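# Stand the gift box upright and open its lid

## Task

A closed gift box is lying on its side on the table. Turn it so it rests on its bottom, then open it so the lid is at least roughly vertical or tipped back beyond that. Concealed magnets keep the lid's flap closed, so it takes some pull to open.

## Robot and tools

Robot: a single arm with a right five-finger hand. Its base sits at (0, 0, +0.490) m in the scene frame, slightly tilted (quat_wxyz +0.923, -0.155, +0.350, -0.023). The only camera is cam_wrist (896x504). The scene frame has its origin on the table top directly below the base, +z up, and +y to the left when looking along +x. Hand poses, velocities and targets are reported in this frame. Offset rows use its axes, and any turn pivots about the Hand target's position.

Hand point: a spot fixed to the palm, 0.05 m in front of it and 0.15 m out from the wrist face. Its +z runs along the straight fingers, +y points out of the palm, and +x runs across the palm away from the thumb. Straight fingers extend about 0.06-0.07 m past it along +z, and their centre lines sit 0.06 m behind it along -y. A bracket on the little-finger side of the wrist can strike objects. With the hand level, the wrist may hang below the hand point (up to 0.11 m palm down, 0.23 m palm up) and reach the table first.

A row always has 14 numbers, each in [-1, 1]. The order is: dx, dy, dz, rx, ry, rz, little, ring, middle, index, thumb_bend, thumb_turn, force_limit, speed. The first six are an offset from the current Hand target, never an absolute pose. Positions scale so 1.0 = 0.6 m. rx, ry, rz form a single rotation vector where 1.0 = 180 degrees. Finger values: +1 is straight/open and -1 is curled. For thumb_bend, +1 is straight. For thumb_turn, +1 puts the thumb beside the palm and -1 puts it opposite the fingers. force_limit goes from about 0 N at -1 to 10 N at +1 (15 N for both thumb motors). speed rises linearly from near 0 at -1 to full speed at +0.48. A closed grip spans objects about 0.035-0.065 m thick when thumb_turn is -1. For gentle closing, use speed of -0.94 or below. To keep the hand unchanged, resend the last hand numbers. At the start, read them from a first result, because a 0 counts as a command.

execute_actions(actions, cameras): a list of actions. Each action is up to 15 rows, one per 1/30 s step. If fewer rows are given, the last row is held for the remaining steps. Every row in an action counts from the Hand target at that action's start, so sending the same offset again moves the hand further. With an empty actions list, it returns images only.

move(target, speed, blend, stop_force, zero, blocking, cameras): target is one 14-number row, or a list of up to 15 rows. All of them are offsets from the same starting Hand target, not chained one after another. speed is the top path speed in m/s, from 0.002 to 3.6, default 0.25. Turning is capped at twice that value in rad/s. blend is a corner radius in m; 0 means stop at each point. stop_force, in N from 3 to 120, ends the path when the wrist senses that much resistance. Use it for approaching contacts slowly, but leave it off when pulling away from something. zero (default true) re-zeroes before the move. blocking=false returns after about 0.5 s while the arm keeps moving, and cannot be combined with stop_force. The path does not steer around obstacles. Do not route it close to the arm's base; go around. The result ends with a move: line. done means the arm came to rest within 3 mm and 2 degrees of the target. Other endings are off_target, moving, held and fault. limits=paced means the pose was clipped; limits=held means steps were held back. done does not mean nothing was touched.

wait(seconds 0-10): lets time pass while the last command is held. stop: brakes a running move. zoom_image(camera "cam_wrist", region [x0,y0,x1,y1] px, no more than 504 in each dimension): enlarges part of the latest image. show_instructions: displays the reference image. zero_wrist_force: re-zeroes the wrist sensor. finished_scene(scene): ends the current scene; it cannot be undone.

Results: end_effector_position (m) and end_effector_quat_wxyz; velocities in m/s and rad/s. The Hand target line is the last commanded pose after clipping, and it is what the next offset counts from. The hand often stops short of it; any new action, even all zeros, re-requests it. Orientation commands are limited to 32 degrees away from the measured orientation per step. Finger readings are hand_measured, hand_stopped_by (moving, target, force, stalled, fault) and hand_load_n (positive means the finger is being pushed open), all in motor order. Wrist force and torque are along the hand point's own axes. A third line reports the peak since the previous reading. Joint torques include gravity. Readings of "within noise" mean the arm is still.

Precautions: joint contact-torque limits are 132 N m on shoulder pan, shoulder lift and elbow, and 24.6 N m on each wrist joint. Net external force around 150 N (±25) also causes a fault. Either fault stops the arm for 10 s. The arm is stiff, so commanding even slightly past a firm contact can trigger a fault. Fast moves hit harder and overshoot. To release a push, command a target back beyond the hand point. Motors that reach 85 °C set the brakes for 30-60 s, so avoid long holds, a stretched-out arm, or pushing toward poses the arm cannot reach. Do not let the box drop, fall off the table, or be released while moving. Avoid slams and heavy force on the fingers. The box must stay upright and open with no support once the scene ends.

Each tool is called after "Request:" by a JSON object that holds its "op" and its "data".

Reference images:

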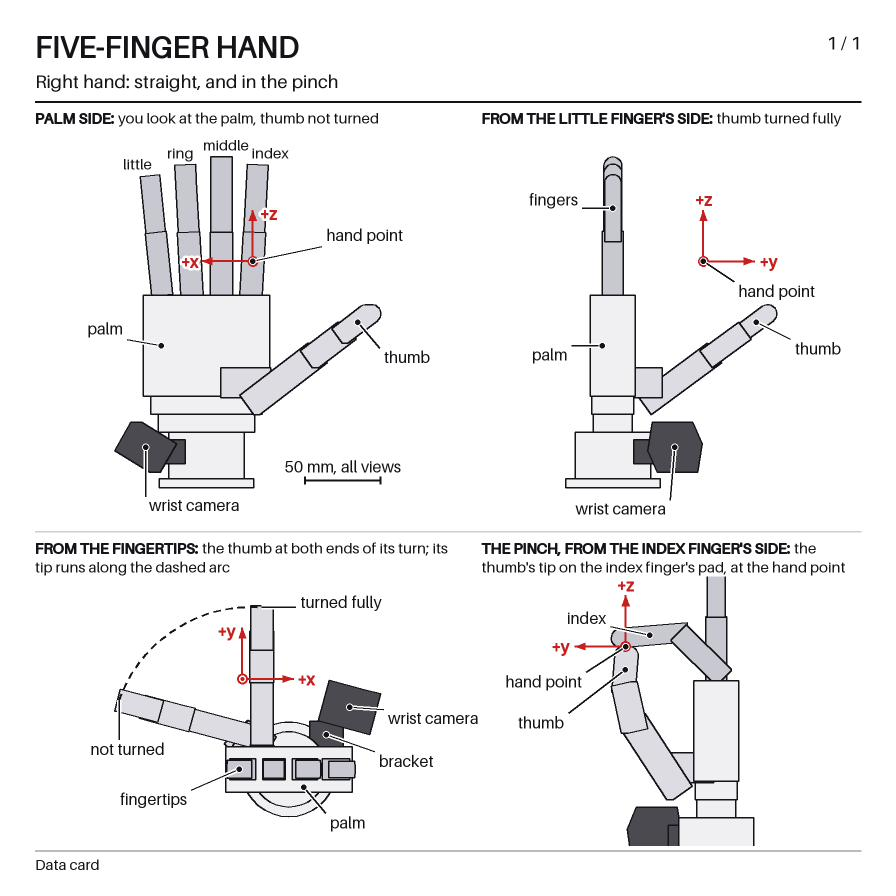

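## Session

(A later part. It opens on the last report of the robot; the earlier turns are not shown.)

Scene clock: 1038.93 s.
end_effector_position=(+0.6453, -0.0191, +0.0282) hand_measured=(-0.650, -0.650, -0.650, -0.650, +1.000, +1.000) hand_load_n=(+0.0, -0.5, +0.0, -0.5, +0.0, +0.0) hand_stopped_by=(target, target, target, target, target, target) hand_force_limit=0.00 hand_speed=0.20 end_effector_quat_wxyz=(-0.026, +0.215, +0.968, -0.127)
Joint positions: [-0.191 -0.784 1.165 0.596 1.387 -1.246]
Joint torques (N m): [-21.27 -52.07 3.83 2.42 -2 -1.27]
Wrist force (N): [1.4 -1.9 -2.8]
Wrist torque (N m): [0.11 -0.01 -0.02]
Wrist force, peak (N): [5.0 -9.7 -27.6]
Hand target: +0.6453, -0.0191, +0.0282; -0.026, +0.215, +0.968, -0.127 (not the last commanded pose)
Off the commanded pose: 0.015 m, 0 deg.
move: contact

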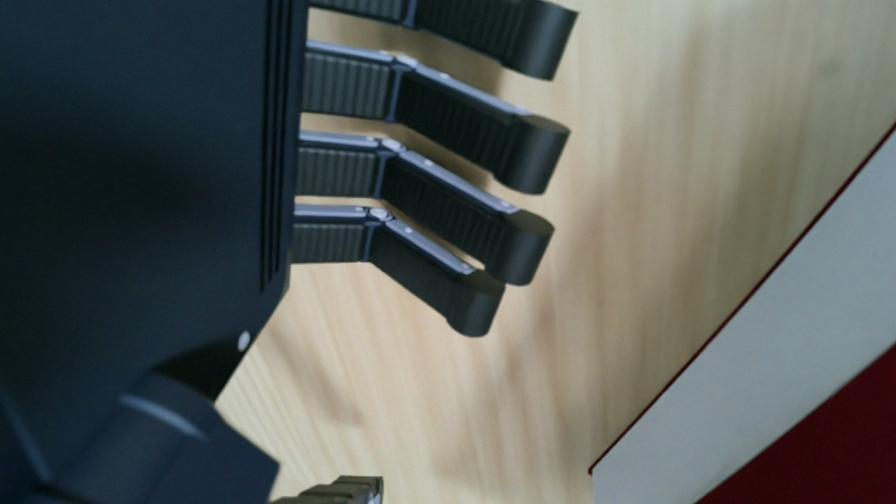

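Request:
{"op": "move", "data": {"target": [[0,0,0.011,0,0,0,-0.65,-0.65,-0.65,-0.65,1,1,0,0.2],[0.051,0.1,0.011,0,0,0,-0.65,-0.65,-0.65,-0.65,1,1,0,0.2]], "speed": 0.04, "cameras": ["all"]}}

Request:
{"op": "move", "data": {"target": [0.008,0.0157,0.025,0,0,0,-0.65,-0.65,-0.65,-0.65,1,1,0,0.2], "speed": 0.02, "cameras": ["all"]}}

Scene clock: 1046.03 s.
end_effector_position=(+0.6758, +0.0408, +0.0348) hand_measured=(-0.650, -0.650, -0.650, -0.650, +1.000, +1.000) hand_load_n=(+0.0, +0.0, -0.5, +0.0, -0.5, +0.0) hand_stopped_by=(target, target, target, target, target, target) hand_force_limit=0.00 hand_speed=0.20 end_effector_quat_wxyz=(-0.026, +0.215, +0.968, -0.127)
Joint positions: [-0.1 -0.785 1.055 0.696 1.439 -1.17]
Joint torques (N m): [0.16 -35.4 -19.31 4.12 2.69 1.37]
Wrist force (N): [0.6 -1.4 -0.1]
Wrist torque (N m): [0.00 -0.09 -0.06]
Wrist force, peak (N): [1.6 -2.1 -3.3]
Hand target: +0.6759, +0.0409, +0.0348; -0.026, +0.215, +0.968, -0.127
Off the commanded pose: 0.000 m, 0 deg.
move: done

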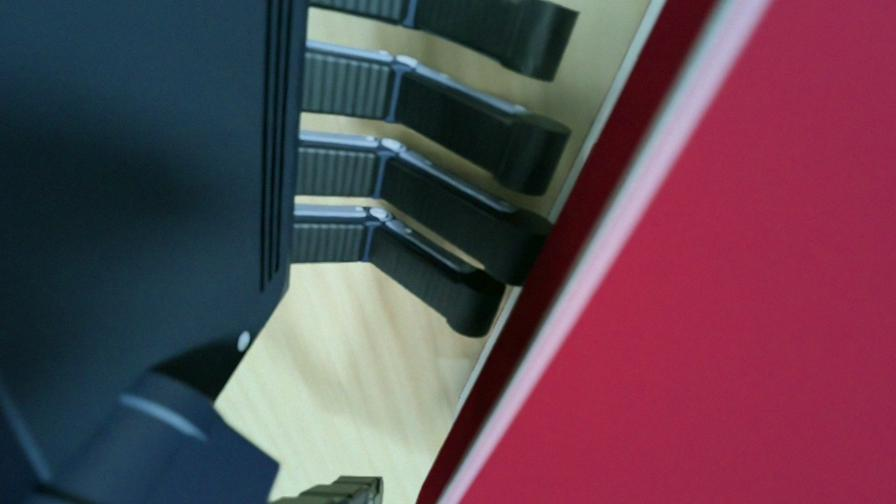

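Scene clock: 1047.30 s.
end_effector_position=(+0.6806, +0.0502, +0.0496) hand_measured=(-0.650, -0.650, -0.650, -0.650, +1.000, +1.000) hand_load_n=(+0.0, +0.0, +1.5, +0.0, +0.0, +0.0) hand_stopped_by=(target, target, target, target, target, target) hand_force_limit=0.00 hand_speed=0.20 end_effector_quat_wxyz=(-0.026, +0.215, +0.968, -0.127)
Joint positions: [-0.094 -0.814 1.064 0.715 1.442 -1.165]
Joint torques (N m): [0.42 -55.65 2.59 4.02 3.07 1.14]
Wrist force (N): [0.7 -0.9 0.4]
Wrist torque (N m): [0.03 -0.11 -0.05]
Wrist force, peak (N): [0.5 -1.5 -0.1]
Hand target: +0.6807, +0.0504, +0.0498; -0.026, +0.215, +0.968, -0.127
Off the commanded pose: 0.000 m, 0 deg.
move: done

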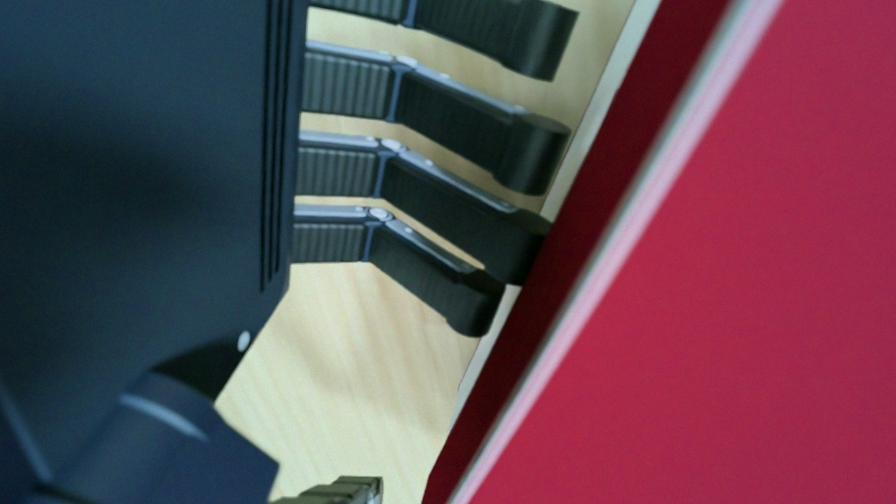

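Request:
{"op": "move", "data": {"target": [0.012,0.0235,0.05,0,0,0,-0.65,-0.65,-0.65,-0.65,1,1,0,0.2], "speed": 0.025, "cameras": ["all"]}}

Request:
{"op": "move", "data": {"target": [0.012,0.0235,0.04,0,0,0,-0.65,-0.65,-0.65,-0.65,1,1,0,0.2], "speed": 0.025, "cameras": ["all"]}}

Scene clock: 1056.23 s.
end_effector_position=(+0.6878, +0.0644, +0.0796) hand_measured=(-0.650, -0.650, -0.650, -0.650, +1.000, +1.000) hand_load_n=(+0.0, +0.0, +1.0, +0.0, +0.0, +0.0) hand_stopped_by=(target, target, target, target, target, target) hand_force_limit=0.00 hand_speed=0.20 end_effector_quat_wxyz=(-0.026, +0.215, +0.968, -0.127)
Joint positions: [-0.089 -0.873 1.089 0.749 1.444 -1.161]
Joint torques (N m): [2.57 -57.26 1.16 4.5 2.98 1.42]
Wrist force (N): [0.5 -0.9 0.5]
Wrist torque (N m): [0.00 -0.08 -0.06]
Wrist force, peak (N): [0.6 -1.2 0.7]
Hand target: +0.6879, +0.0645, +0.0798; -0.026, +0.215, +0.968, -0.127
Off the commanded pose: 0.000 m, 0 deg.
move: done

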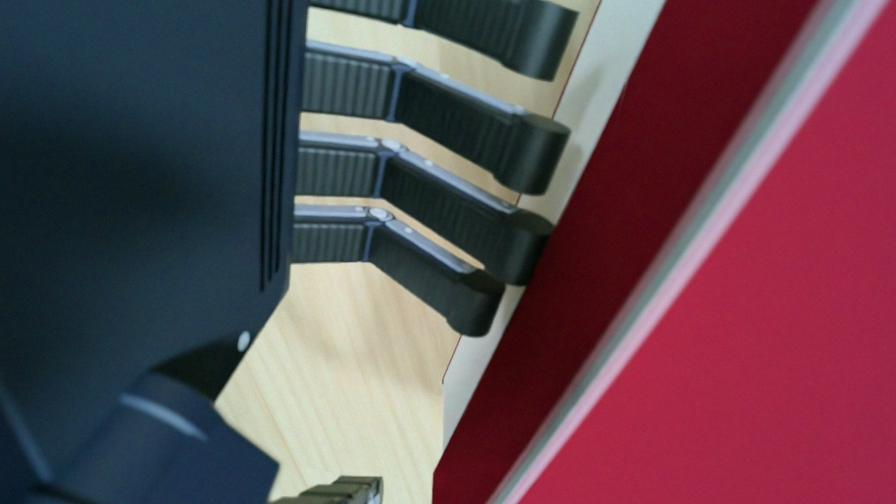

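Scene clock: 1057.73 s.
end_effector_position=(+0.6950, +0.0784, +0.1036) hand_measured=(-0.650, -0.650, -0.650, -0.650, +1.000, +1.000) hand_load_n=(+0.0, +0.0, +1.0, +0.0, +0.0, +0.0) hand_stopped_by=(target, target, target, target, target, target) hand_force_limit=0.00 hand_speed=0.20 end_effector_quat_wxyz=(-0.026, +0.215, +0.968, -0.127)
Joint positions: [-0.081 -0.916 1.096 0.785 1.449 -1.155]
Joint torques (N m): [2.01 -56.23 -0.19 3.93 3.03 1.54]
Wrist force (N): [0.5 -0.8 0.3]
Wrist torque (N m): [0.03 -0.08 -0.05]
Wrist force, peak (N): [0.5 -1.4 0.4]
Hand target: +0.6951, +0.0786, +0.1038; -0.026, +0.215, +0.968, -0.127
Off the commanded pose: 0.000 m, 0 deg.
move: done

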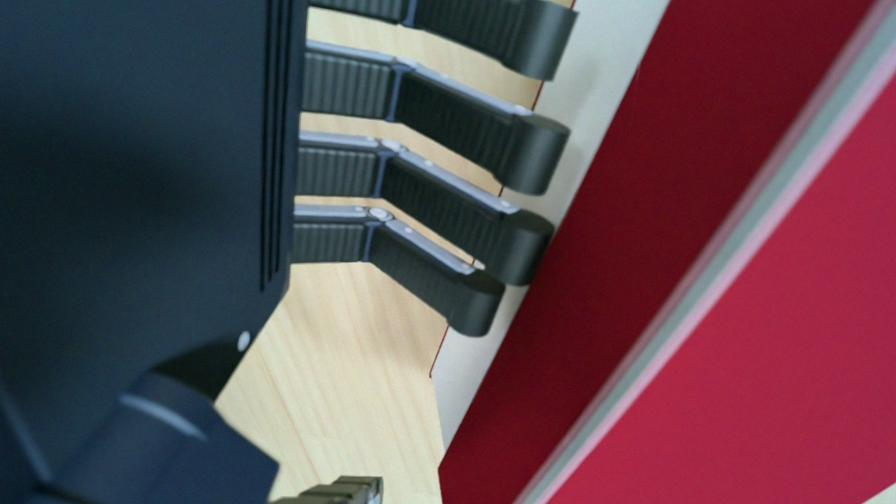

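Request:
{"op": "move", "data": {"target": [[-0.02,-0.0392,-0.09,0,0,0,-0.65,-0.65,-0.65,-0.65,1,1,0,0.2],[-0.1,-0.196,-0.09,0,0,0,-0.65,-0.65,-0.65,-0.65,1,1,0,0.2],[-0.1,-0.196,0.12,0,0,0,-0.65,-0.65,-0.65,-0.65,1,1,0,0.2],[-0.1,-0.196,0.2,-0.163,0.083,0,1,0.4,0.4,1,1,1,0,0.2]], "speed": [0.06,0.15,0.2,0.25], "blend": 0.004, "cameras": ["all"]}}

Scene clock: 1104.93 s.
end_effector_position=(+0.6351, -0.0390, +0.2238) hand_measured=(+1.000, +0.400, +0.400, +1.000, +1.000, +1.000) hand_load_n=(+0.0, +0.0, +0.0, +0.0, +0.0, +0.0) hand_stopped_by=(target, target, target, target, target, target) hand_force_limit=0.00 hand_speed=0.20 end_effector_quat_wxyz=(-0.096, +0.196, +0.893, -0.394)
Joint positions: [-0.122 -1.033 1.19 1.047 1.952 -1.167]
Joint torques (N m): [2.68 -36.27 -18.93 3.48 3.62 1.41]
Wrist force (N): [0.1 -0.1 -0.7]
Wrist torque (N m): [0.09 -0.02 -0.06]
Wrist force, peak (N): [0.6 -1.5 0.2]
Hand target: +0.6351, -0.0390, +0.2238; -0.096, +0.196, +0.893, -0.394
Off the commanded pose: 0.000 m, 0 deg.
move: done

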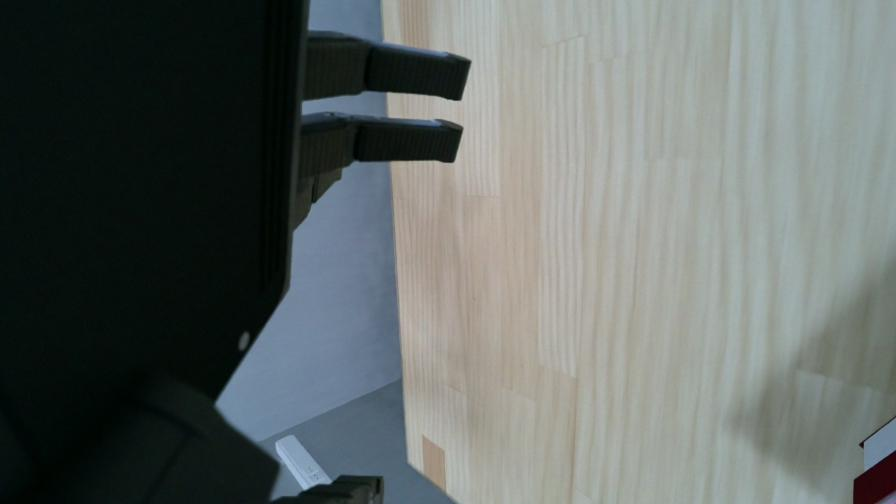

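Request:
{"op": "move", "data": {"target": [[0.143,0.113,-0.24,0,0,0,1,0.4,0.4,1,1,1,0,0.2],[0.143,0.113,-0.31,0,0,0,1,0.4,0.4,1,1,1,0,0.2]], "speed": [0.2,0.05], "stop_force": 6}}

Request:
{"op": "move", "data": {"target": [0.062,0.1217,0,0,0,0,1,0.4,0.4,1,1,1,0,0.2], "speed": 0.04, "stop_force": 3, "cameras": ["all"]}}

Scene clock: 1116.20 s.
end_effector_position=(+0.7189, +0.0285, +0.0494) hand_measured=(+1.000, +0.400, +0.400, +1.000, +1.000, +1.000) hand_load_n=(+0.0, +0.0, +0.5, +0.0, +0.0, +0.0) hand_stopped_by=(target, target, target, target, target, target) hand_force_limit=0.00 hand_speed=0.20 end_effector_quat_wxyz=(-0.071, +0.192, +0.902, -0.380)
Joint positions: [0.064 -0.322 0.035 1.504 2.001 -0.997]
Joint torques (N m): [-15.1 -37.61 -26.32 3.91 2.93 1.28]
Wrist force (N): [-0.4 -3.2 -3.9]
Wrist torque (N m): [0.23 0.13 -0.20]
Wrist force, peak (N): [8.2 -39.0 -43.1]
Hand target: +0.7189, +0.0285, +0.0494; -0.071, +0.192, +0.902, -0.380 (not the last commanded pose)
Off the commanded pose: 0.012 m, 3 deg.
elbow stopped short: the move would have taken joint 3 (elbow) straighter than the controller allows.
move: contact; path passed 1 of 2 targets

Scene clock: 1117.53 s.
end_effector_position=(+0.7196, +0.0308, +0.0496) hand_measured=(+1.000, +0.400, +0.400, +1.000, +1.000, +1.000) hand_load_n=(+0.0, +0.0, -7.0, +0.0, +0.0, +0.0) hand_stopped_by=(target, target, target, target, target, target) hand_force_limit=0.00 hand_speed=0.20 end_effector_quat_wxyz=(-0.070, +0.192, +0.903, -0.379)
Joint positions: [0.066 -0.323 0.035 1.502 2.002 -0.996]
Joint torques (N m): [-17.26 -35.84 -21.29 4.27 2.83 -1.23]
Wrist force (N): [-1.3 -1.2 -7.0]
Wrist torque (N m): [0.21 0.15 -0.14]
Wrist force, peak (N): [-1.2 -1.4 -7.1]
Hand target: +0.7197, +0.0308, +0.0496; -0.070, +0.192, +0.903, -0.379 (not the last commanded pose)
Off the commanded pose: 0.080 m, 0 deg.
elbow stopped short: the move would have taken joint 3 (elbow) straighter than the controller allows.
move: contact

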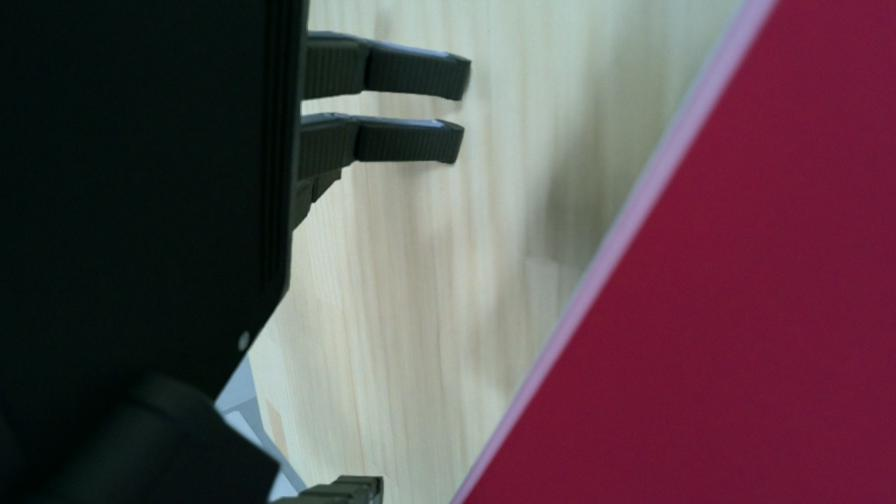

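Request:
{"op": "move", "data": {"target": [[-0.05,-0.1,0.1,0,0,0,1,0.4,0.4,1,1,1,0,0.2],[-0.05,-0.05,0.38,0.238,-0.121,0,1,1,1,1,1,1,0,0.3],[0.074,0.272,0.34,0.238,-0.121,0,1,1,1,1,1,1,0,0.3],[0.074,0.272,0.218,0.238,-0.121,0,1,1,1,1,1,1,0,0.3]], "speed": [0.1,0.25,0.25,0.15], "blend": 0.005}}

Request:
{"op": "move", "data": {"target": [0,0,-0.05,0,0,0,1,1,1,1,1,1,0,0.3], "speed": 0.01, "stop_force": 5, "cameras": ["all"]}}

Scene clock: 1133.13 s.
end_effector_position=(+0.7640, +0.1940, +0.1806) hand_measured=(+1.000, +1.000, +1.000, +1.000, +1.000, +1.000) hand_load_n=(+0.0, +0.0, +0.0, +0.0, +0.0, +0.0) hand_stopped_by=(target, target, target, target, target, target) hand_force_limit=0.00 hand_speed=0.30 end_effector_quat_wxyz=(+0.033, +0.220, +0.975, +0.017)
Joint positions: [-0.035 -1.045 1.072 0.74 1.227 -1.06]
Joint torques (N m): [6 -39.91 -20.93 0.35 2.73 1.34]
Wrist force (N): [0.4 -1.0 0.1]
Wrist torque (N m): [-0.02 -0.05 -0.09]
Wrist force, peak (N): [-1.3 -1.6 -7.4]
Hand target: +0.7641, +0.1940, +0.1804; +0.033, +0.220, +0.975, +0.017
Off the commanded pose: 0.000 m, 0 deg.
move: done; blend cut to 0 m at target 2

Scene clock: 1134.73 s.
end_effector_position=(+0.7641, +0.1940, +0.1766) hand_measured=(+1.000, +1.000, +1.000, +1.000, +1.000, +1.000) hand_load_n=(+0.0, +0.0, +0.0, +0.0, +0.0, +0.5) hand_stopped_by=(target, target, target, target, target, target) hand_force_limit=0.00 hand_speed=0.30 end_effector_quat_wxyz=(+0.033, +0.220, +0.975, +0.017)
Joint positions: [-0.033 -1.038 1.067 0.736 1.229 -1.058]
Joint torques (N m): [-13.5 -56.14 -0.79 3.23 -2.83 -1.28]
Wrist force (N): [0.8 -1.1 -5.0]
Wrist torque (N m): [0.34 0.15 -0.06]
Wrist force, peak (N): [0.5 -1.3 -11.8]
Hand target: +0.7641, +0.1940, +0.1766; +0.033, +0.220, +0.975, +0.017 (not the last commanded pose)
Off the commanded pose: 0.026 m, 0 deg.
move: contact

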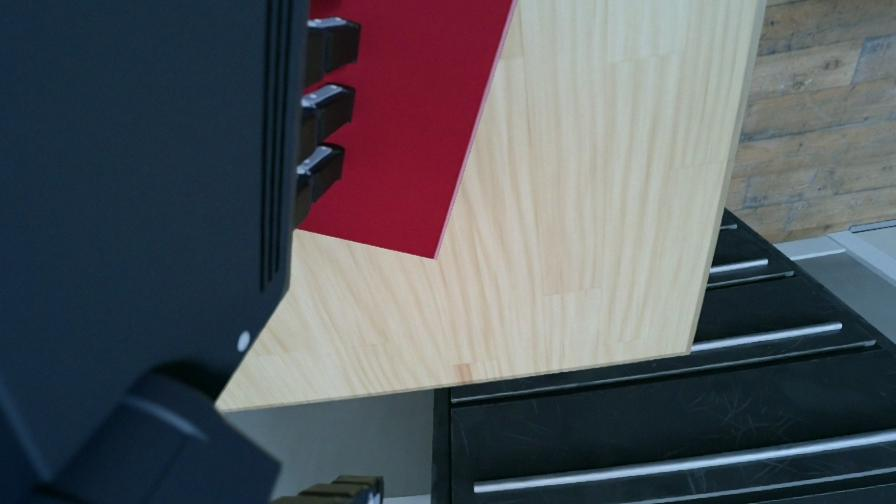

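Request:
{"op": "move", "data": {"target": [[0,0,-0.005,0,0,0,1,1,1,1,1,1,0,0.3],[-0.27,-0.29,-0.006,0,0,0,1,1,1,1,1,1,0,0.3]], "speed": 0.1, "blend": 0.001, "cameras": ["all"]}}

Scene clock: 1141.43 s.
end_effector_position=(+0.6022, +0.0202, +0.1730) hand_measured=(+1.000, +1.000, +0.850, +1.000, +1.000, +1.000) hand_load_n=(+0.0, +0.0, -35.5, +0.0, +0.0, +0.0) hand_stopped_by=(target, target, target, target, target, target) hand_force_limit=0.00 hand_speed=0.30 end_effector_quat_wxyz=(+0.033, +0.220, +0.975, +0.017)
Joint positions: [-0.384 -1.157 1.69 0.363 0.99 -1.347]
Joint torques (N m): [-19.02 -10.13 12.26 -0.46 1.26 -1.21]
Wrist force (N): [-4.2 11.6 -29.6]
Wrist torque (N m): [0.62 0.26 0.19]
Wrist force, peak (N): [-10.5 16.2 -43.4]
Hand target: +0.6021, +0.0200, +0.1730; +0.033, +0.220, +0.975, +0.017
Off the commanded pose: 0.000 m, 0 deg.
move: done

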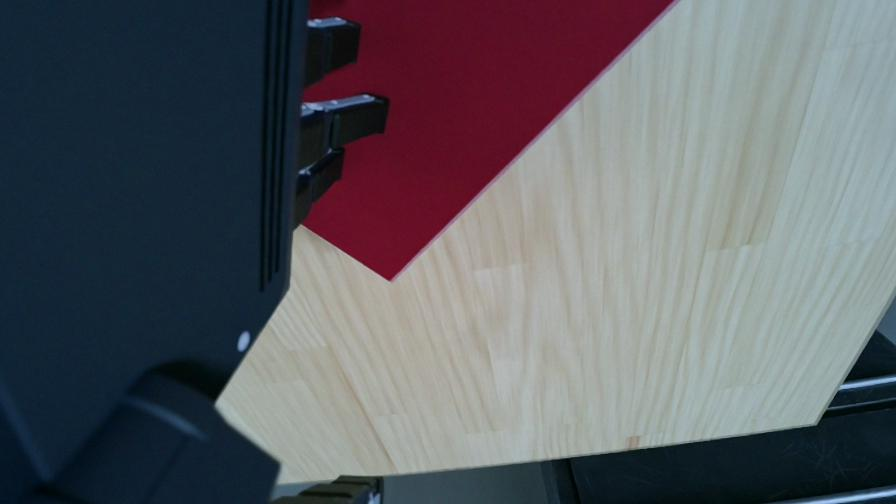

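Request:
{"op": "move", "data": {"target": [[0,0,0.15,0,0,0,1,1,1,1,1,1,0,0.3],[-0.168,-0.143,0.2,0,0,-0.1556,1,0.4,0.4,1,1,1,0,0.3]], "speed": 0.25}}

Request:
{"op": "move", "data": {"target": [0,0,-0.03,-0.17,0.243,0,1,0.4,0.4,1,1,1,0,0.3], "speed": 0.4, "cameras": ["all"]}}

Scene clock: 1171.93 s.
end_effector_position=(+0.5013, -0.0658, +0.2930) hand_measured=(+1.000, +0.400, +0.400, +1.000, +1.000, +1.000) hand_load_n=(+0.0, +0.0, +0.0, +0.0, +0.0, +0.0) hand_stopped_by=(target, target, target, target, target, target) hand_force_limit=0.00 hand_speed=0.30 end_effector_quat_wxyz=(+0.036, +0.449, +0.893, +0.008)
Joint positions: [-0.8 -1.389 2.092 0.462 0.805 -1.304]
Joint torques (N m): [-20.35 -28.39 4.36 3.05 -2.26 -1.42]
Wrist force (N): [0.1 -1.2 -0.5]
Wrist torque (N m): [0.03 0.01 -0.01]
Wrist force, peak (N): [-4.3 11.7 -30.0]
Hand target: +0.5013, -0.0658, +0.2930; +0.036, +0.449, +0.893, +0.008
Off the commanded pose: 0.000 m, 0 deg.
move: done

Scene clock: 1174.00 s.
end_effector_position=(+0.5013, -0.0658, +0.2750) hand_measured=(+1.000, +0.400, +0.400, +1.000, +1.000, +1.000) hand_load_n=(+0.0, +0.0, +0.0, +0.0, +0.0, -0.5) hand_stopped_by=(target, target, target, target, target, target) hand_force_limit=0.00 hand_speed=0.30 end_effector_quat_wxyz=(-0.181, +0.395, +0.813, -0.388)
Joint positions: [-0.261 -1.171 1.544 1.109 1.791 -0.892]
Joint torques (N m): [1.43 -28.94 -19.72 4.39 3.74 1.48]
Wrist force (N): [-0.2 -0.2 -0.7]
Wrist torque (N m): [0.03 0.07 -0.13]
Wrist force, peak (N): [0.3 -1.3 0.0]
Hand target: +0.5013, -0.0658, +0.2750; -0.181, +0.395, +0.813, -0.388
Off the commanded pose: 0.000 m, 0 deg.
move: done

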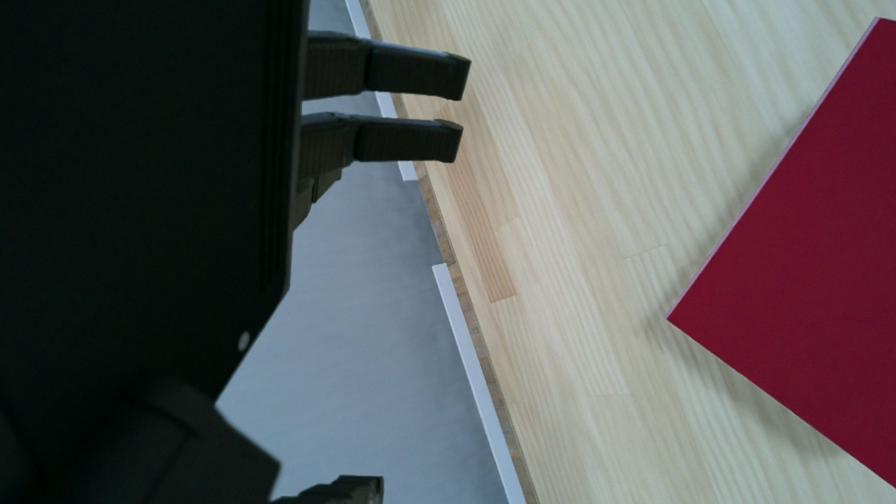

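Request:
{"op": "move", "data": {"target": [[0,0,-0.3,0,0,0,1,0.4,0.4,1,1,1,0,0.3],[0,0,-0.366,0,0,0,1,0.4,0.4,1,1,1,0,0.3],[0.089,0.062,-0.366,0,0,0,1,0.4,0.4,1,1,1,0,0.3]], "speed": [0.2,0.06,0.06], "cameras": ["all"]}}

Scene clock: 1185.87 s.
end_effector_position=(+0.5546, -0.0286, +0.0554) hand_measured=(+1.000, +0.400, +0.400, +1.000, +1.000, +1.000) hand_load_n=(+0.0, +0.0, +0.0, +0.0, +0.0, +0.5) hand_stopped_by=(target, target, target, target, target, target) hand_force_limit=0.00 hand_speed=0.30 end_effector_quat_wxyz=(-0.181, +0.395, +0.813, -0.388)
Joint positions: [-0.029 -0.617 0.908 1.245 1.805 -0.653]
Joint torques (N m): [2.65 -35.7 -17.77 4.49 3.22 1.29]
Wrist force (N): [-0.1 -1.5 -0.6]
Wrist torque (N m): [-0.08 0.02 -0.03]
Wrist force, peak (N): [-0.6 -6.6 -1.9]
Hand target: +0.5547, -0.0286, +0.0554; -0.181, +0.395, +0.813, -0.388
Off the commanded pose: 0.000 m, 0 deg.
move: done

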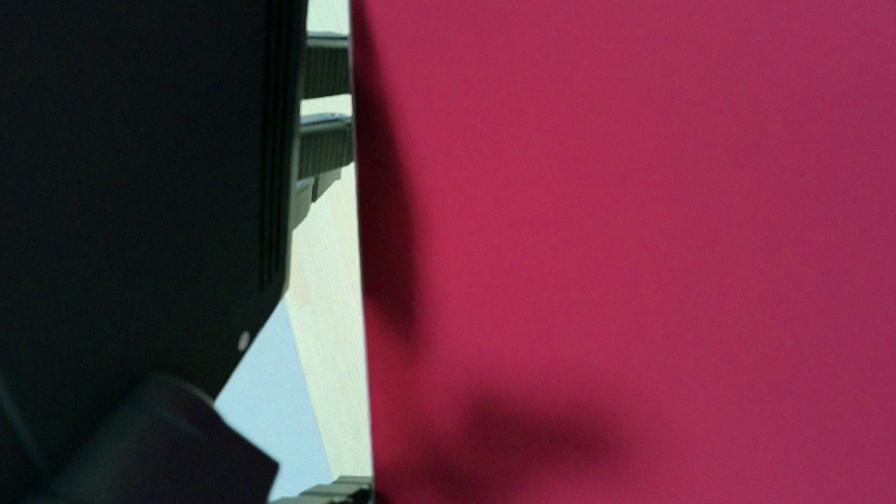

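Request:
{"op": "move", "data": {"target": [0.068,0.0476,0,0,0,0,1,0.4,0.4,1,1,1,0,0.3], "speed": 0.03, "stop_force": 3, "cameras": ["all"]}}

Scene clock: 1196.10 s.
end_effector_position=(+0.5955, +0.0000, +0.0554) hand_measured=(+1.000, +0.400, +0.400, +1.000, +1.000, +1.000) hand_load_n=(+0.0, +0.0, +0.0, +0.0, +0.0, +0.0) hand_stopped_by=(target, target, target, target, target, target) hand_force_limit=0.00 hand_speed=0.30 end_effector_quat_wxyz=(-0.181, +0.395, +0.813, -0.388)
Joint positions: [0.01 -0.538 0.668 1.415 1.806 -0.613]
Joint torques (N m): [3.2 -38.47 -21.75 4.44 3.26 1.41]
Wrist force (N): [0.2 -2.0 -0.8]
Wrist torque (N m): [-0.07 -0.05 -0.10]
Wrist force, peak (N): [0.4 -2.4 -0.9]
Hand target: +0.5955, +0.0000, +0.0554; -0.181, +0.395, +0.813, -0.388
Off the commanded pose: 0.000 m, 0 deg.
move: done

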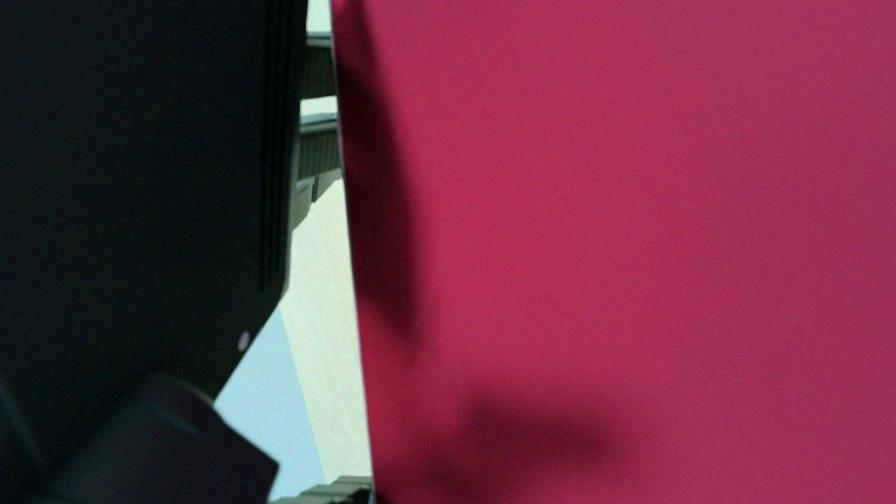

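Request:
{"op": "move", "data": {"target": [[-0.137,-0.095,0,0,0,0,1,0.4,0.4,1,1,1,0,0.3],[-0.2,-0.14,0.34,0.17,-0.243,0,-0.1,-0.1,-0.1,-0.1,1,-1,0,0.3]], "speed": [0.1,0.4], "cameras": ["all"]}}

Scene clock: 1223.93 s.
end_effector_position=(+0.4755, -0.0840, +0.2594) hand_measured=(-0.100, -0.100, -0.100, -0.100, +1.000, -1.000) hand_load_n=(+0.0, +0.0, +0.0, +0.0, -0.5, +0.0) hand_stopped_by=(target, target, target, target, target, target) hand_force_limit=0.00 hand_speed=0.30 end_effector_quat_wxyz=(+0.036, +0.449, +0.893, +0.008)
Joint positions: [-0.801 -1.288 2.118 0.336 0.805 -1.306]
Joint torques (N m): [-23.14 -12.52 1.46 3.33 -2.38 -1.23]
Wrist force (N): [0.2 -1.2 -0.2]
Wrist torque (N m): [0.03 -0.02 0.00]
Wrist force, peak (N): [0.0 -2.5 -1.0]
Hand target: +0.4755, -0.0840, +0.2594; +0.036, +0.449, +0.893, +0.008
Off the commanded pose: 0.000 m, 0 deg.
move: done

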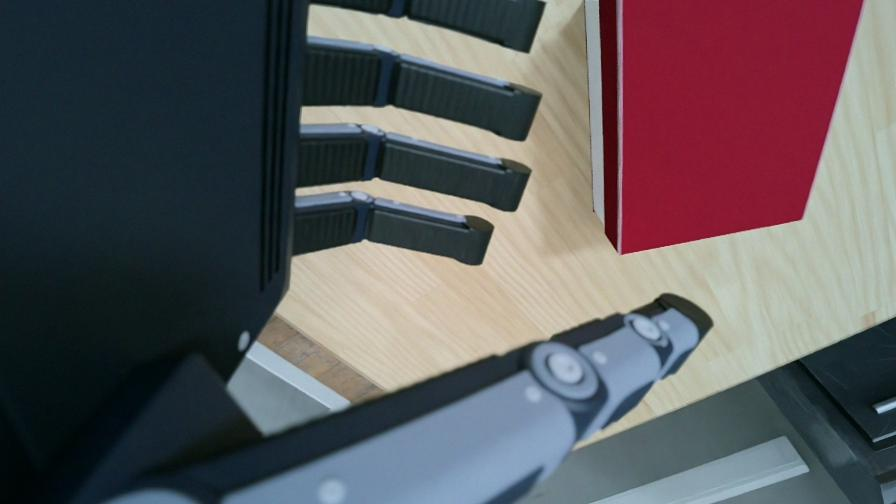

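Request:
{"op": "move", "data": {"target": [[0.109,0.01,-0.1,0,0,0.153,-0.1,-0.1,-0.1,-0.1,1,-1,0,0.3],[0.109,0.01,-0.316,0,0,0.153,-0.1,-0.1,-0.1,-0.1,1,-1,0,0.3]], "speed": 0.25}}

Request:
{"op": "move", "data": {"target": [0.043,0.0815,0,0,0,0,-0.1,-0.1,-0.1,-0.1,1,-1,0,0.3], "speed": 0.04, "stop_force": 3, "cameras": ["all"]}}

Request:
{"op": "move", "data": {"target": [0.014,0.0274,0.05,0,0,0,-0.1,-0.1,-0.1,-0.1,1,-1,0,0.3], "speed": 0.025, "cameras": ["all"]}}

Scene clock: 1237.70 s.
end_effector_position=(+0.5408, -0.0780, +0.0699) hand_measured=(-0.100, -0.100, -0.100, -0.100, +1.000, -1.000) hand_load_n=(+0.0, +0.0, +0.0, +0.5, +0.0, +0.0) hand_stopped_by=(target, target, target, target, target, target) hand_force_limit=0.00 hand_speed=0.30 end_effector_quat_wxyz=(+0.033, +0.224, +0.974, +0.017)
Joint positions: [-0.469 -0.862 1.643 0.161 0.939 -1.421]
Joint torques (N m): [-6.23 -25 -14.07 0.17 2.57 1.51]
Wrist force (N): [0.7 -1.1 -0.1]
Wrist torque (N m): [0.02 -0.12 -0.06]
Wrist force, peak (N): [0.5 -1.2 -1.3]
Hand target: +0.5409, -0.0780, +0.0698; +0.033, +0.224, +0.974, +0.017
Off the commanded pose: 0.000 m, 0 deg.
move: done

Scene clock: 1240.20 s.
end_effector_position=(+0.5667, -0.0291, +0.0698) hand_measured=(-0.100, -0.100, -0.100, -0.100, +1.000, -1.000) hand_load_n=(+0.0, +0.0, +0.0, +0.0, -0.5, -0.5) hand_stopped_by=(target, target, target, target, target, target) hand_force_limit=0.00 hand_speed=0.30 end_effector_quat_wxyz=(+0.033, +0.224, +0.974, +0.017)
Joint positions: [-0.373 -0.912 1.621 0.18 0.998 -1.328]
Joint torques (N m): [-3.69 -45.58 -15.14 3.57 2.46 1.13]
Wrist force (N): [0.5 -1.6 -0.7]
Wrist torque (N m): [0.01 -0.05 -0.06]
Wrist force, peak (N): [0.6 -2.3 -0.5]
Hand target: +0.5667, -0.0291, +0.0698; +0.033, +0.224, +0.974, +0.017
Off the commanded pose: 0.000 m, 0 deg.
move: done

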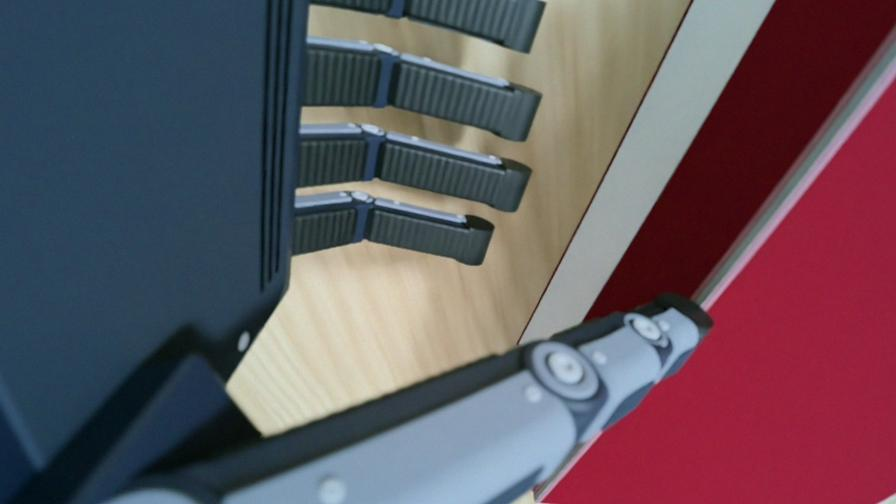

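Scene clock: 1242.03 s.
end_effector_position=(+0.5750, -0.0127, +0.0996) hand_measured=(-0.100, -0.100, -0.100, -0.100, +1.000, -1.000) hand_load_n=(+0.0, +0.0, +0.0, +0.0, +0.0, +0.0) hand_stopped_by=(target, target, target, target, target, target) hand_force_limit=0.00 hand_speed=0.30 end_effector_quat_wxyz=(+0.033, +0.224, +0.974, +0.017)
Joint positions: [-0.372 -0.988 1.658 0.22 0.998 -1.328]
Joint torques (N m): [-6.67 -45.32 7.17 3.76 2.45 0.45]
Wrist force (N): [0.4 -1.1 -0.1]
Wrist torque (N m): [0.00 -0.04 -0.08]
Wrist force, peak (N): [0.6 -1.9 -0.6]
Hand target: +0.5751, -0.0127, +0.0998; +0.033, +0.224, +0.974, +0.017
Off the commanded pose: 0.000 m, 0 deg.
move: done

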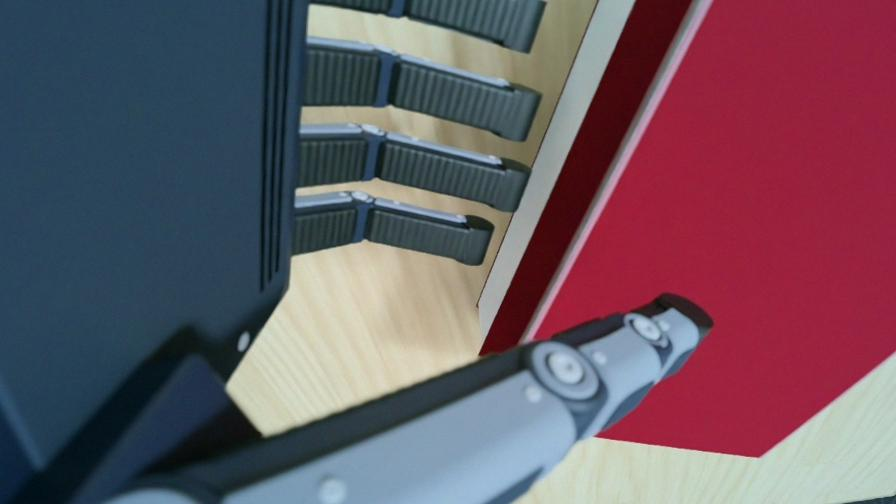

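Request:
{"op": "move", "data": {"target": [[-0.02,-0.04,0,0,0,0,-0.1,-0.1,-0.1,-0.1,1,-1,0,0.3],[-0.02,-0.04,-0.048,0,0,0,-0.1,-0.1,-0.1,-0.1,1,-1,0,0.3],[0.02,0.04,-0.048,0,0,0,-0.1,-0.1,-0.1,-0.1,1,-1,0,0.3]], "speed": 0.05, "blend": 0.003, "cameras": ["all"]}}

Request:
{"op": "move", "data": {"target": [0.014,0.0274,0.05,0,0,0,-0.1,-0.1,-0.1,-0.1,1,-1,0,0.3], "speed": 0.025, "cameras": ["all"]}}

Scene clock: 1250.87 s.
end_effector_position=(+0.5870, +0.0111, +0.0710) hand_measured=(-0.100, -0.100, -0.100, -0.100, +1.000, -1.000) hand_load_n=(+0.0, +0.0, +0.0, +0.0, +0.5, +0.0) hand_stopped_by=(target, target, target, target, target, target) hand_force_limit=0.00 hand_speed=0.30 end_effector_quat_wxyz=(+0.033, +0.224, +0.974, +0.017)
Joint positions: [-0.295 -0.946 1.592 0.207 1.048 -1.259]
Joint torques (N m): [-0.01 -45.37 -14.79 3.8 2.34 1.38]
Wrist force (N): [0.4 -3.0 -3.7]
Wrist torque (N m): [-0.19 0.01 -0.09]
Wrist force, peak (N): [0.4 -3.0 -3.7]
Hand target: +0.5871, +0.0113, +0.0710; +0.033, +0.224, +0.974, +0.017
Off the commanded pose: 0.000 m, 0 deg.
move: done

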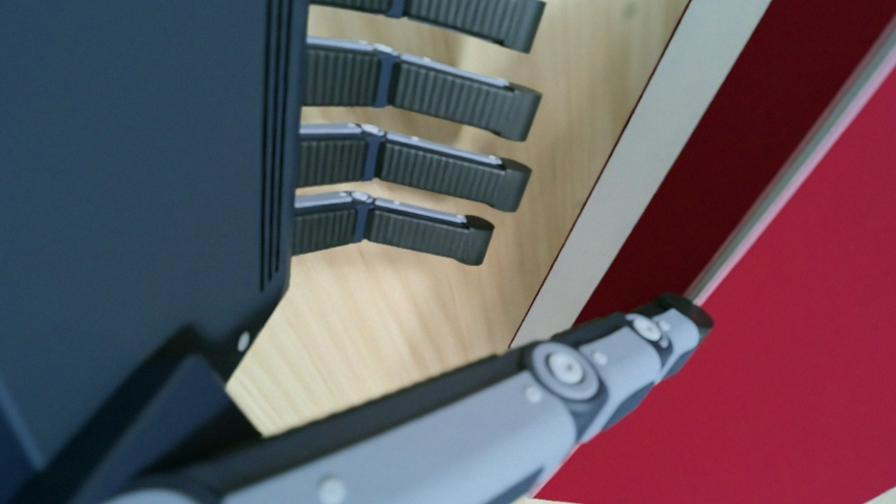

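Scene clock: 1252.70 s.
end_effector_position=(+0.5954, +0.0277, +0.1009) hand_measured=(-0.100, -0.100, -0.100, -0.100, +1.000, -1.000) hand_load_n=(+0.0, +0.0, +0.0, +0.0, +0.0, +0.0) hand_stopped_by=(target, target, target, target, target, target) hand_force_limit=0.00 hand_speed=0.30 end_effector_quat_wxyz=(+0.033, +0.224, +0.974, +0.017)
Joint positions: [-0.292 -1.019 1.622 0.249 1.05 -1.256]
Joint torques (N m): [-0.95 -46.11 6.54 3.6 2.65 1.28]
Wrist force (N): [0.3 -1.3 -0.2]
Wrist torque (N m): [0.01 -0.02 -0.07]
Wrist force, peak (N): [0.5 -3.1 -3.7]
Hand target: +0.5955, +0.0278, +0.1010; +0.033, +0.224, +0.974, +0.017
Off the commanded pose: 0.000 m, 0 deg.
move: done

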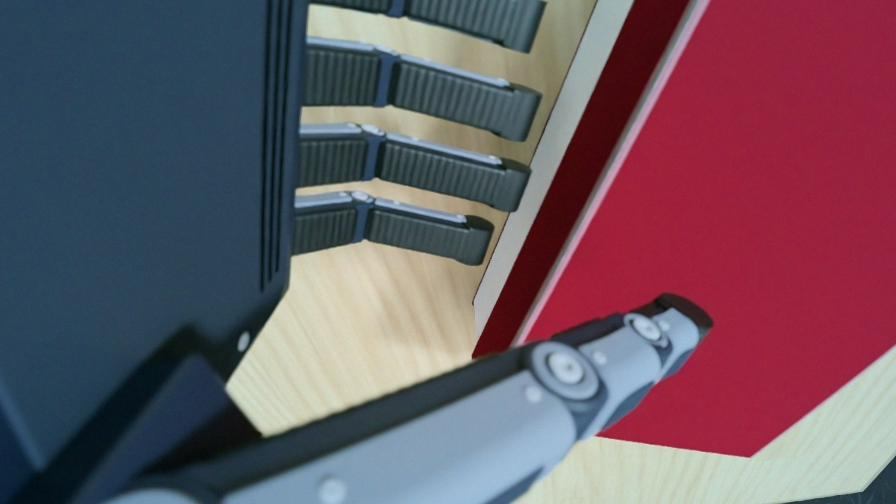

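Request:
{"op": "move", "data": {"target": [[-0.038,-0.0743,0,0,0,0,0.05,0.05,0.05,0.05,1,-1,0,0.3],[-0.038,-0.0743,-0.035,0,0,0,0.05,0.05,0.05,0.05,1,-1,0,0.3],[0.006,0.0118,-0.035,0,0,0,0.05,0.05,0.05,0.05,1,-1,0,0.3]], "speed": 0.06, "blend": 0.003, "cameras": ["all"]}}

Request:
{"op": "move", "data": {"target": [0.01,0.0196,0.033,0,0,0,0.05,0.05,0.05,0.05,1,-1,0,0.3], "speed": 0.025, "cameras": ["all"]}}

Scene clock: 1261.63 s.
end_effector_position=(+0.5990, +0.0347, +0.0800) hand_measured=(+0.050, +0.050, +0.050, +0.050, +1.000, -1.000) hand_load_n=(+0.0, +0.0, +0.0, +0.0, +0.0, +0.0) hand_stopped_by=(target, target, target, target, target, target) hand_force_limit=0.00 hand_speed=0.30 end_effector_quat_wxyz=(+0.033, +0.224, +0.974, +0.017)
Joint positions: [-0.258 -0.978 1.582 0.235 1.072 -1.227]
Joint torques (N m): [0.35 -48.5 -15.58 3.86 2.96 1.48]
Wrist force (N): [0.5 -1.1 -0.2]
Wrist torque (N m): [0.06 -0.05 -0.06]
Wrist force, peak (N): [0.5 -1.6 -0.2]
Hand target: +0.5991, +0.0349, +0.0800; +0.033, +0.224, +0.974, +0.017
Off the commanded pose: 0.000 m, 0 deg.
move: done

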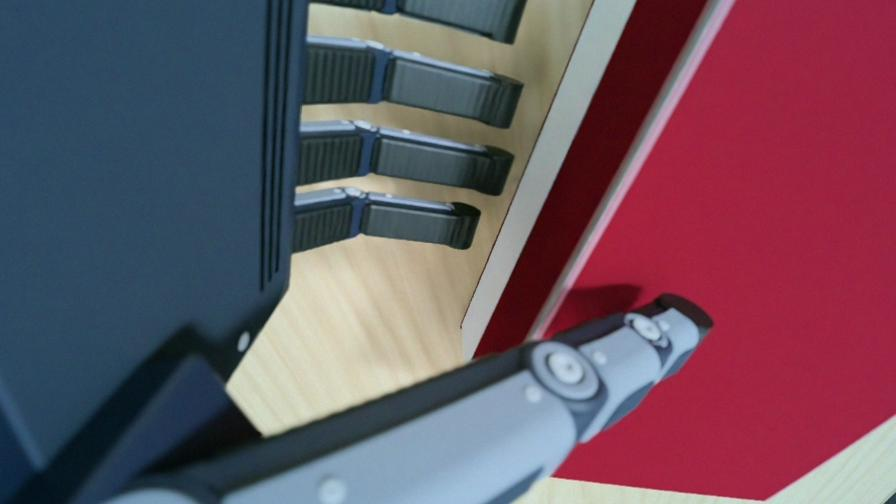

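Scene clock: 1263.00 s.
end_effector_position=(+0.6050, +0.0465, +0.0997) hand_measured=(+0.050, +0.050, +0.050, +0.050, +1.000, -1.000) hand_load_n=(+0.0, +0.0, +1.5, +0.0, +0.0, +0.0) hand_stopped_by=(target, target, target, target, target, target) hand_force_limit=0.00 hand_speed=0.30 end_effector_quat_wxyz=(+0.033, +0.224, +0.974, +0.017)
Joint positions: [-0.253 -1.026 1.598 0.264 1.075 -1.223]
Joint torques (N m): [0.14 -47.94 6.93 3.96 2.43 1.6]
Wrist force (N): [0.4 -1.5 0.0]
Wrist torque (N m): [0.09 -0.02 -0.07]
Wrist force, peak (N): [0.8 -1.7 -0.3]
Hand target: +0.6051, +0.0466, +0.0998; +0.033, +0.224, +0.974, +0.017
Off the commanded pose: 0.000 m, 0 deg.
move: done

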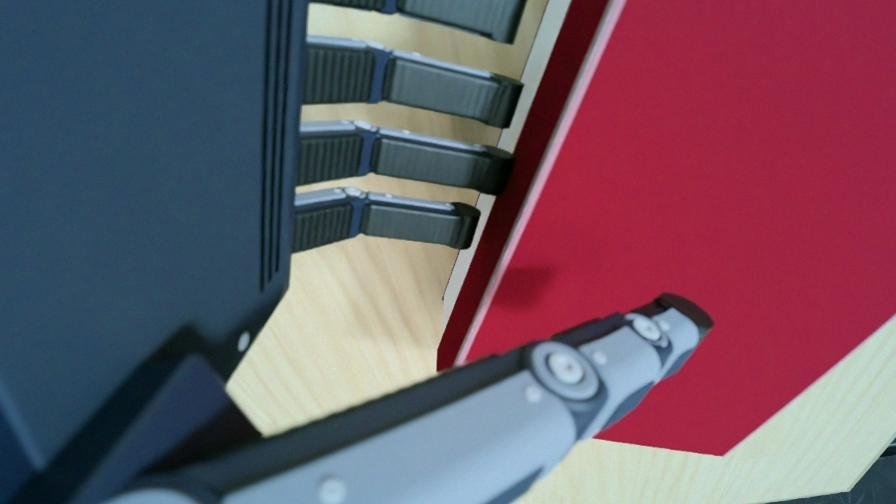

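Request:
{"op": "move", "data": {"target": [0.006,0.0117,0.022,0,0,0,0.05,0.05,0.05,0.05,1,-1,0,0.3], "speed": 0.025}}

Request:
{"op": "move", "data": {"target": [0,0,0,0,0,0,0.05,0.05,0.05,0.05,-0.2,-1,-0.75,-0.8], "cameras": ["all"]}}

Scene clock: 1266.87 s.
end_effector_position=(+0.6086, +0.0536, +0.1129) hand_measured=(+0.050, +0.050, +0.050, +0.050, +1.000, -1.000) hand_load_n=(+0.0, +0.5, +1.0, +0.0, +0.0, +0.0) hand_stopped_by=(target, target, target, target, target, target) hand_force_limit=0.00 hand_speed=0.30 end_effector_quat_wxyz=(+0.033, +0.224, +0.974, +0.017)
Joint positions: [-0.252 -1.057 1.608 0.285 1.076 -1.222]
Joint torques (N m): [0.33 -48.05 5.9 3.86 2.65 1.27]
Wrist force (N): [0.4 -1.7 0.1]
Wrist torque (N m): [0.06 -0.02 -0.08]
Wrist force, peak (N): [0.5 -2.0 -0.1]
Hand target: +0.6087, +0.0536, +0.1130; +0.033, +0.224, +0.974, +0.017
Off the commanded pose: 0.000 m, 0 deg.
move: done

Scene clock: 1271.33 s.
end_effector_position=(+0.6087, +0.0536, +0.1130) hand_measured=(+0.050, +0.050, +0.050, +0.050, -0.200, -1.000) hand_load_n=(+0.0, +0.0, +1.0, +0.0, +0.0, +0.0) hand_stopped_by=(target, target, target, target, target, target) hand_force_limit=-0.75 hand_speed=-0.80 end_effector_quat_wxyz=(+0.033, +0.224, +0.974, +0.017)
Joint positions: [-0.252 -1.058 1.608 0.285 1.076 -1.222]
Joint torques (N m): [1.97 -46.9 5.89 3.76 2.12 1.41]
Wrist force (N): [0.3 -1.6 0.1]
Wrist torque (N m): [0.07 -0.01 -0.08]
Wrist force, peak (N): [0.7 -1.9 -0.1]
Hand target: +0.6087, +0.0536, +0.1130; +0.033, +0.224, +0.974, +0.017
Off the commanded pose: 0.000 m, 0 deg.
move: done

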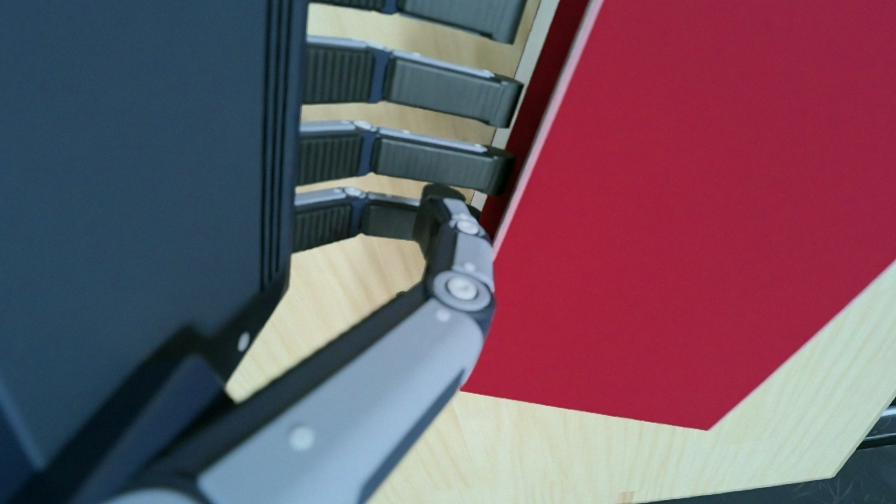

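Request:
{"op": "move", "data": {"target": [0,0,0,0,0,0,0.05,0.05,0.05,0.05,1,-1,-0.75,-0.5]}}

Request:
{"op": "move", "data": {"target": [-0.01,-0.0196,-0.026,0,0,0,-0.3,-0.3,-0.3,-0.3,1,-1,0,-0.95], "speed": 0.008, "cameras": ["all"]}}

Scene clock: 1284.40 s.
end_effector_position=(+0.6087, +0.0536, +0.1130) hand_measured=(+0.050, +0.050, +0.050, +0.050, +1.000, -1.000) hand_load_n=(+0.0, +0.0, +1.0, +0.0, +0.0, +0.0) hand_stopped_by=(target, target, target, target, target, target) hand_force_limit=-0.75 hand_speed=-0.50 end_effector_quat_wxyz=(+0.033, +0.224, +0.974, +0.017)
Joint positions: [-0.252 -1.058 1.608 0.285 1.076 -1.222]
Joint torques (N m): [0.18 -46.97 4.78 3.83 1.46 1.38]
Wrist force (N): [0.6 -1.5 0.1]
Wrist torque (N m): [0.08 -0.06 -0.06]
Wrist force, peak (N): [0.6 -2.0 -0.2]
Hand target: +0.6087, +0.0536, +0.1130; +0.033, +0.224, +0.974, +0.017
Off the commanded pose: 0.000 m, 0 deg.
move: done

Scene clock: 1287.20 s.
end_effector_position=(+0.6027, +0.0420, +0.0976) hand_measured=(-0.300, -0.300, -0.300, -0.300, +1.000, -1.000) hand_load_n=(+0.0, +0.0, +0.0, +0.0, +0.0, +0.0) hand_stopped_by=(target, target, target, target, target, target) hand_force_limit=0.00 hand_speed=-0.95 end_effector_quat_wxyz=(+0.033, +0.224, +0.974, +0.017)
Joint positions: [-0.26 -1.02 1.6 0.258 1.071 -1.229]
Joint torques (N m): [-19.37 -28.07 -16.48 0.13 -2.95 -1.35]
Wrist force (N): [0.3 -1.2 -0.3]
Wrist torque (N m): [0.04 -0.01 0.03]
Wrist force, peak (N): [0.4 -1.8 0.2]
Hand target: +0.6027, +0.0419, +0.0974; +0.033, +0.224, +0.974, +0.017
Off the commanded pose: 0.000 m, 0 deg.
move: done

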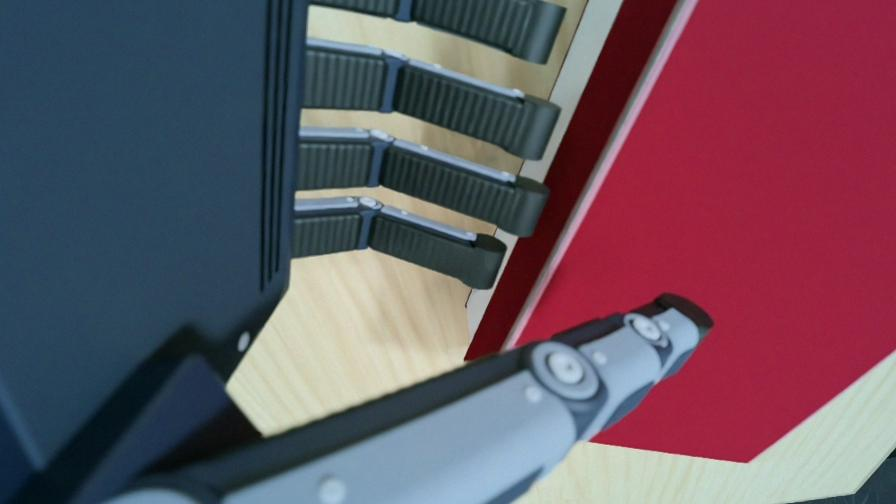

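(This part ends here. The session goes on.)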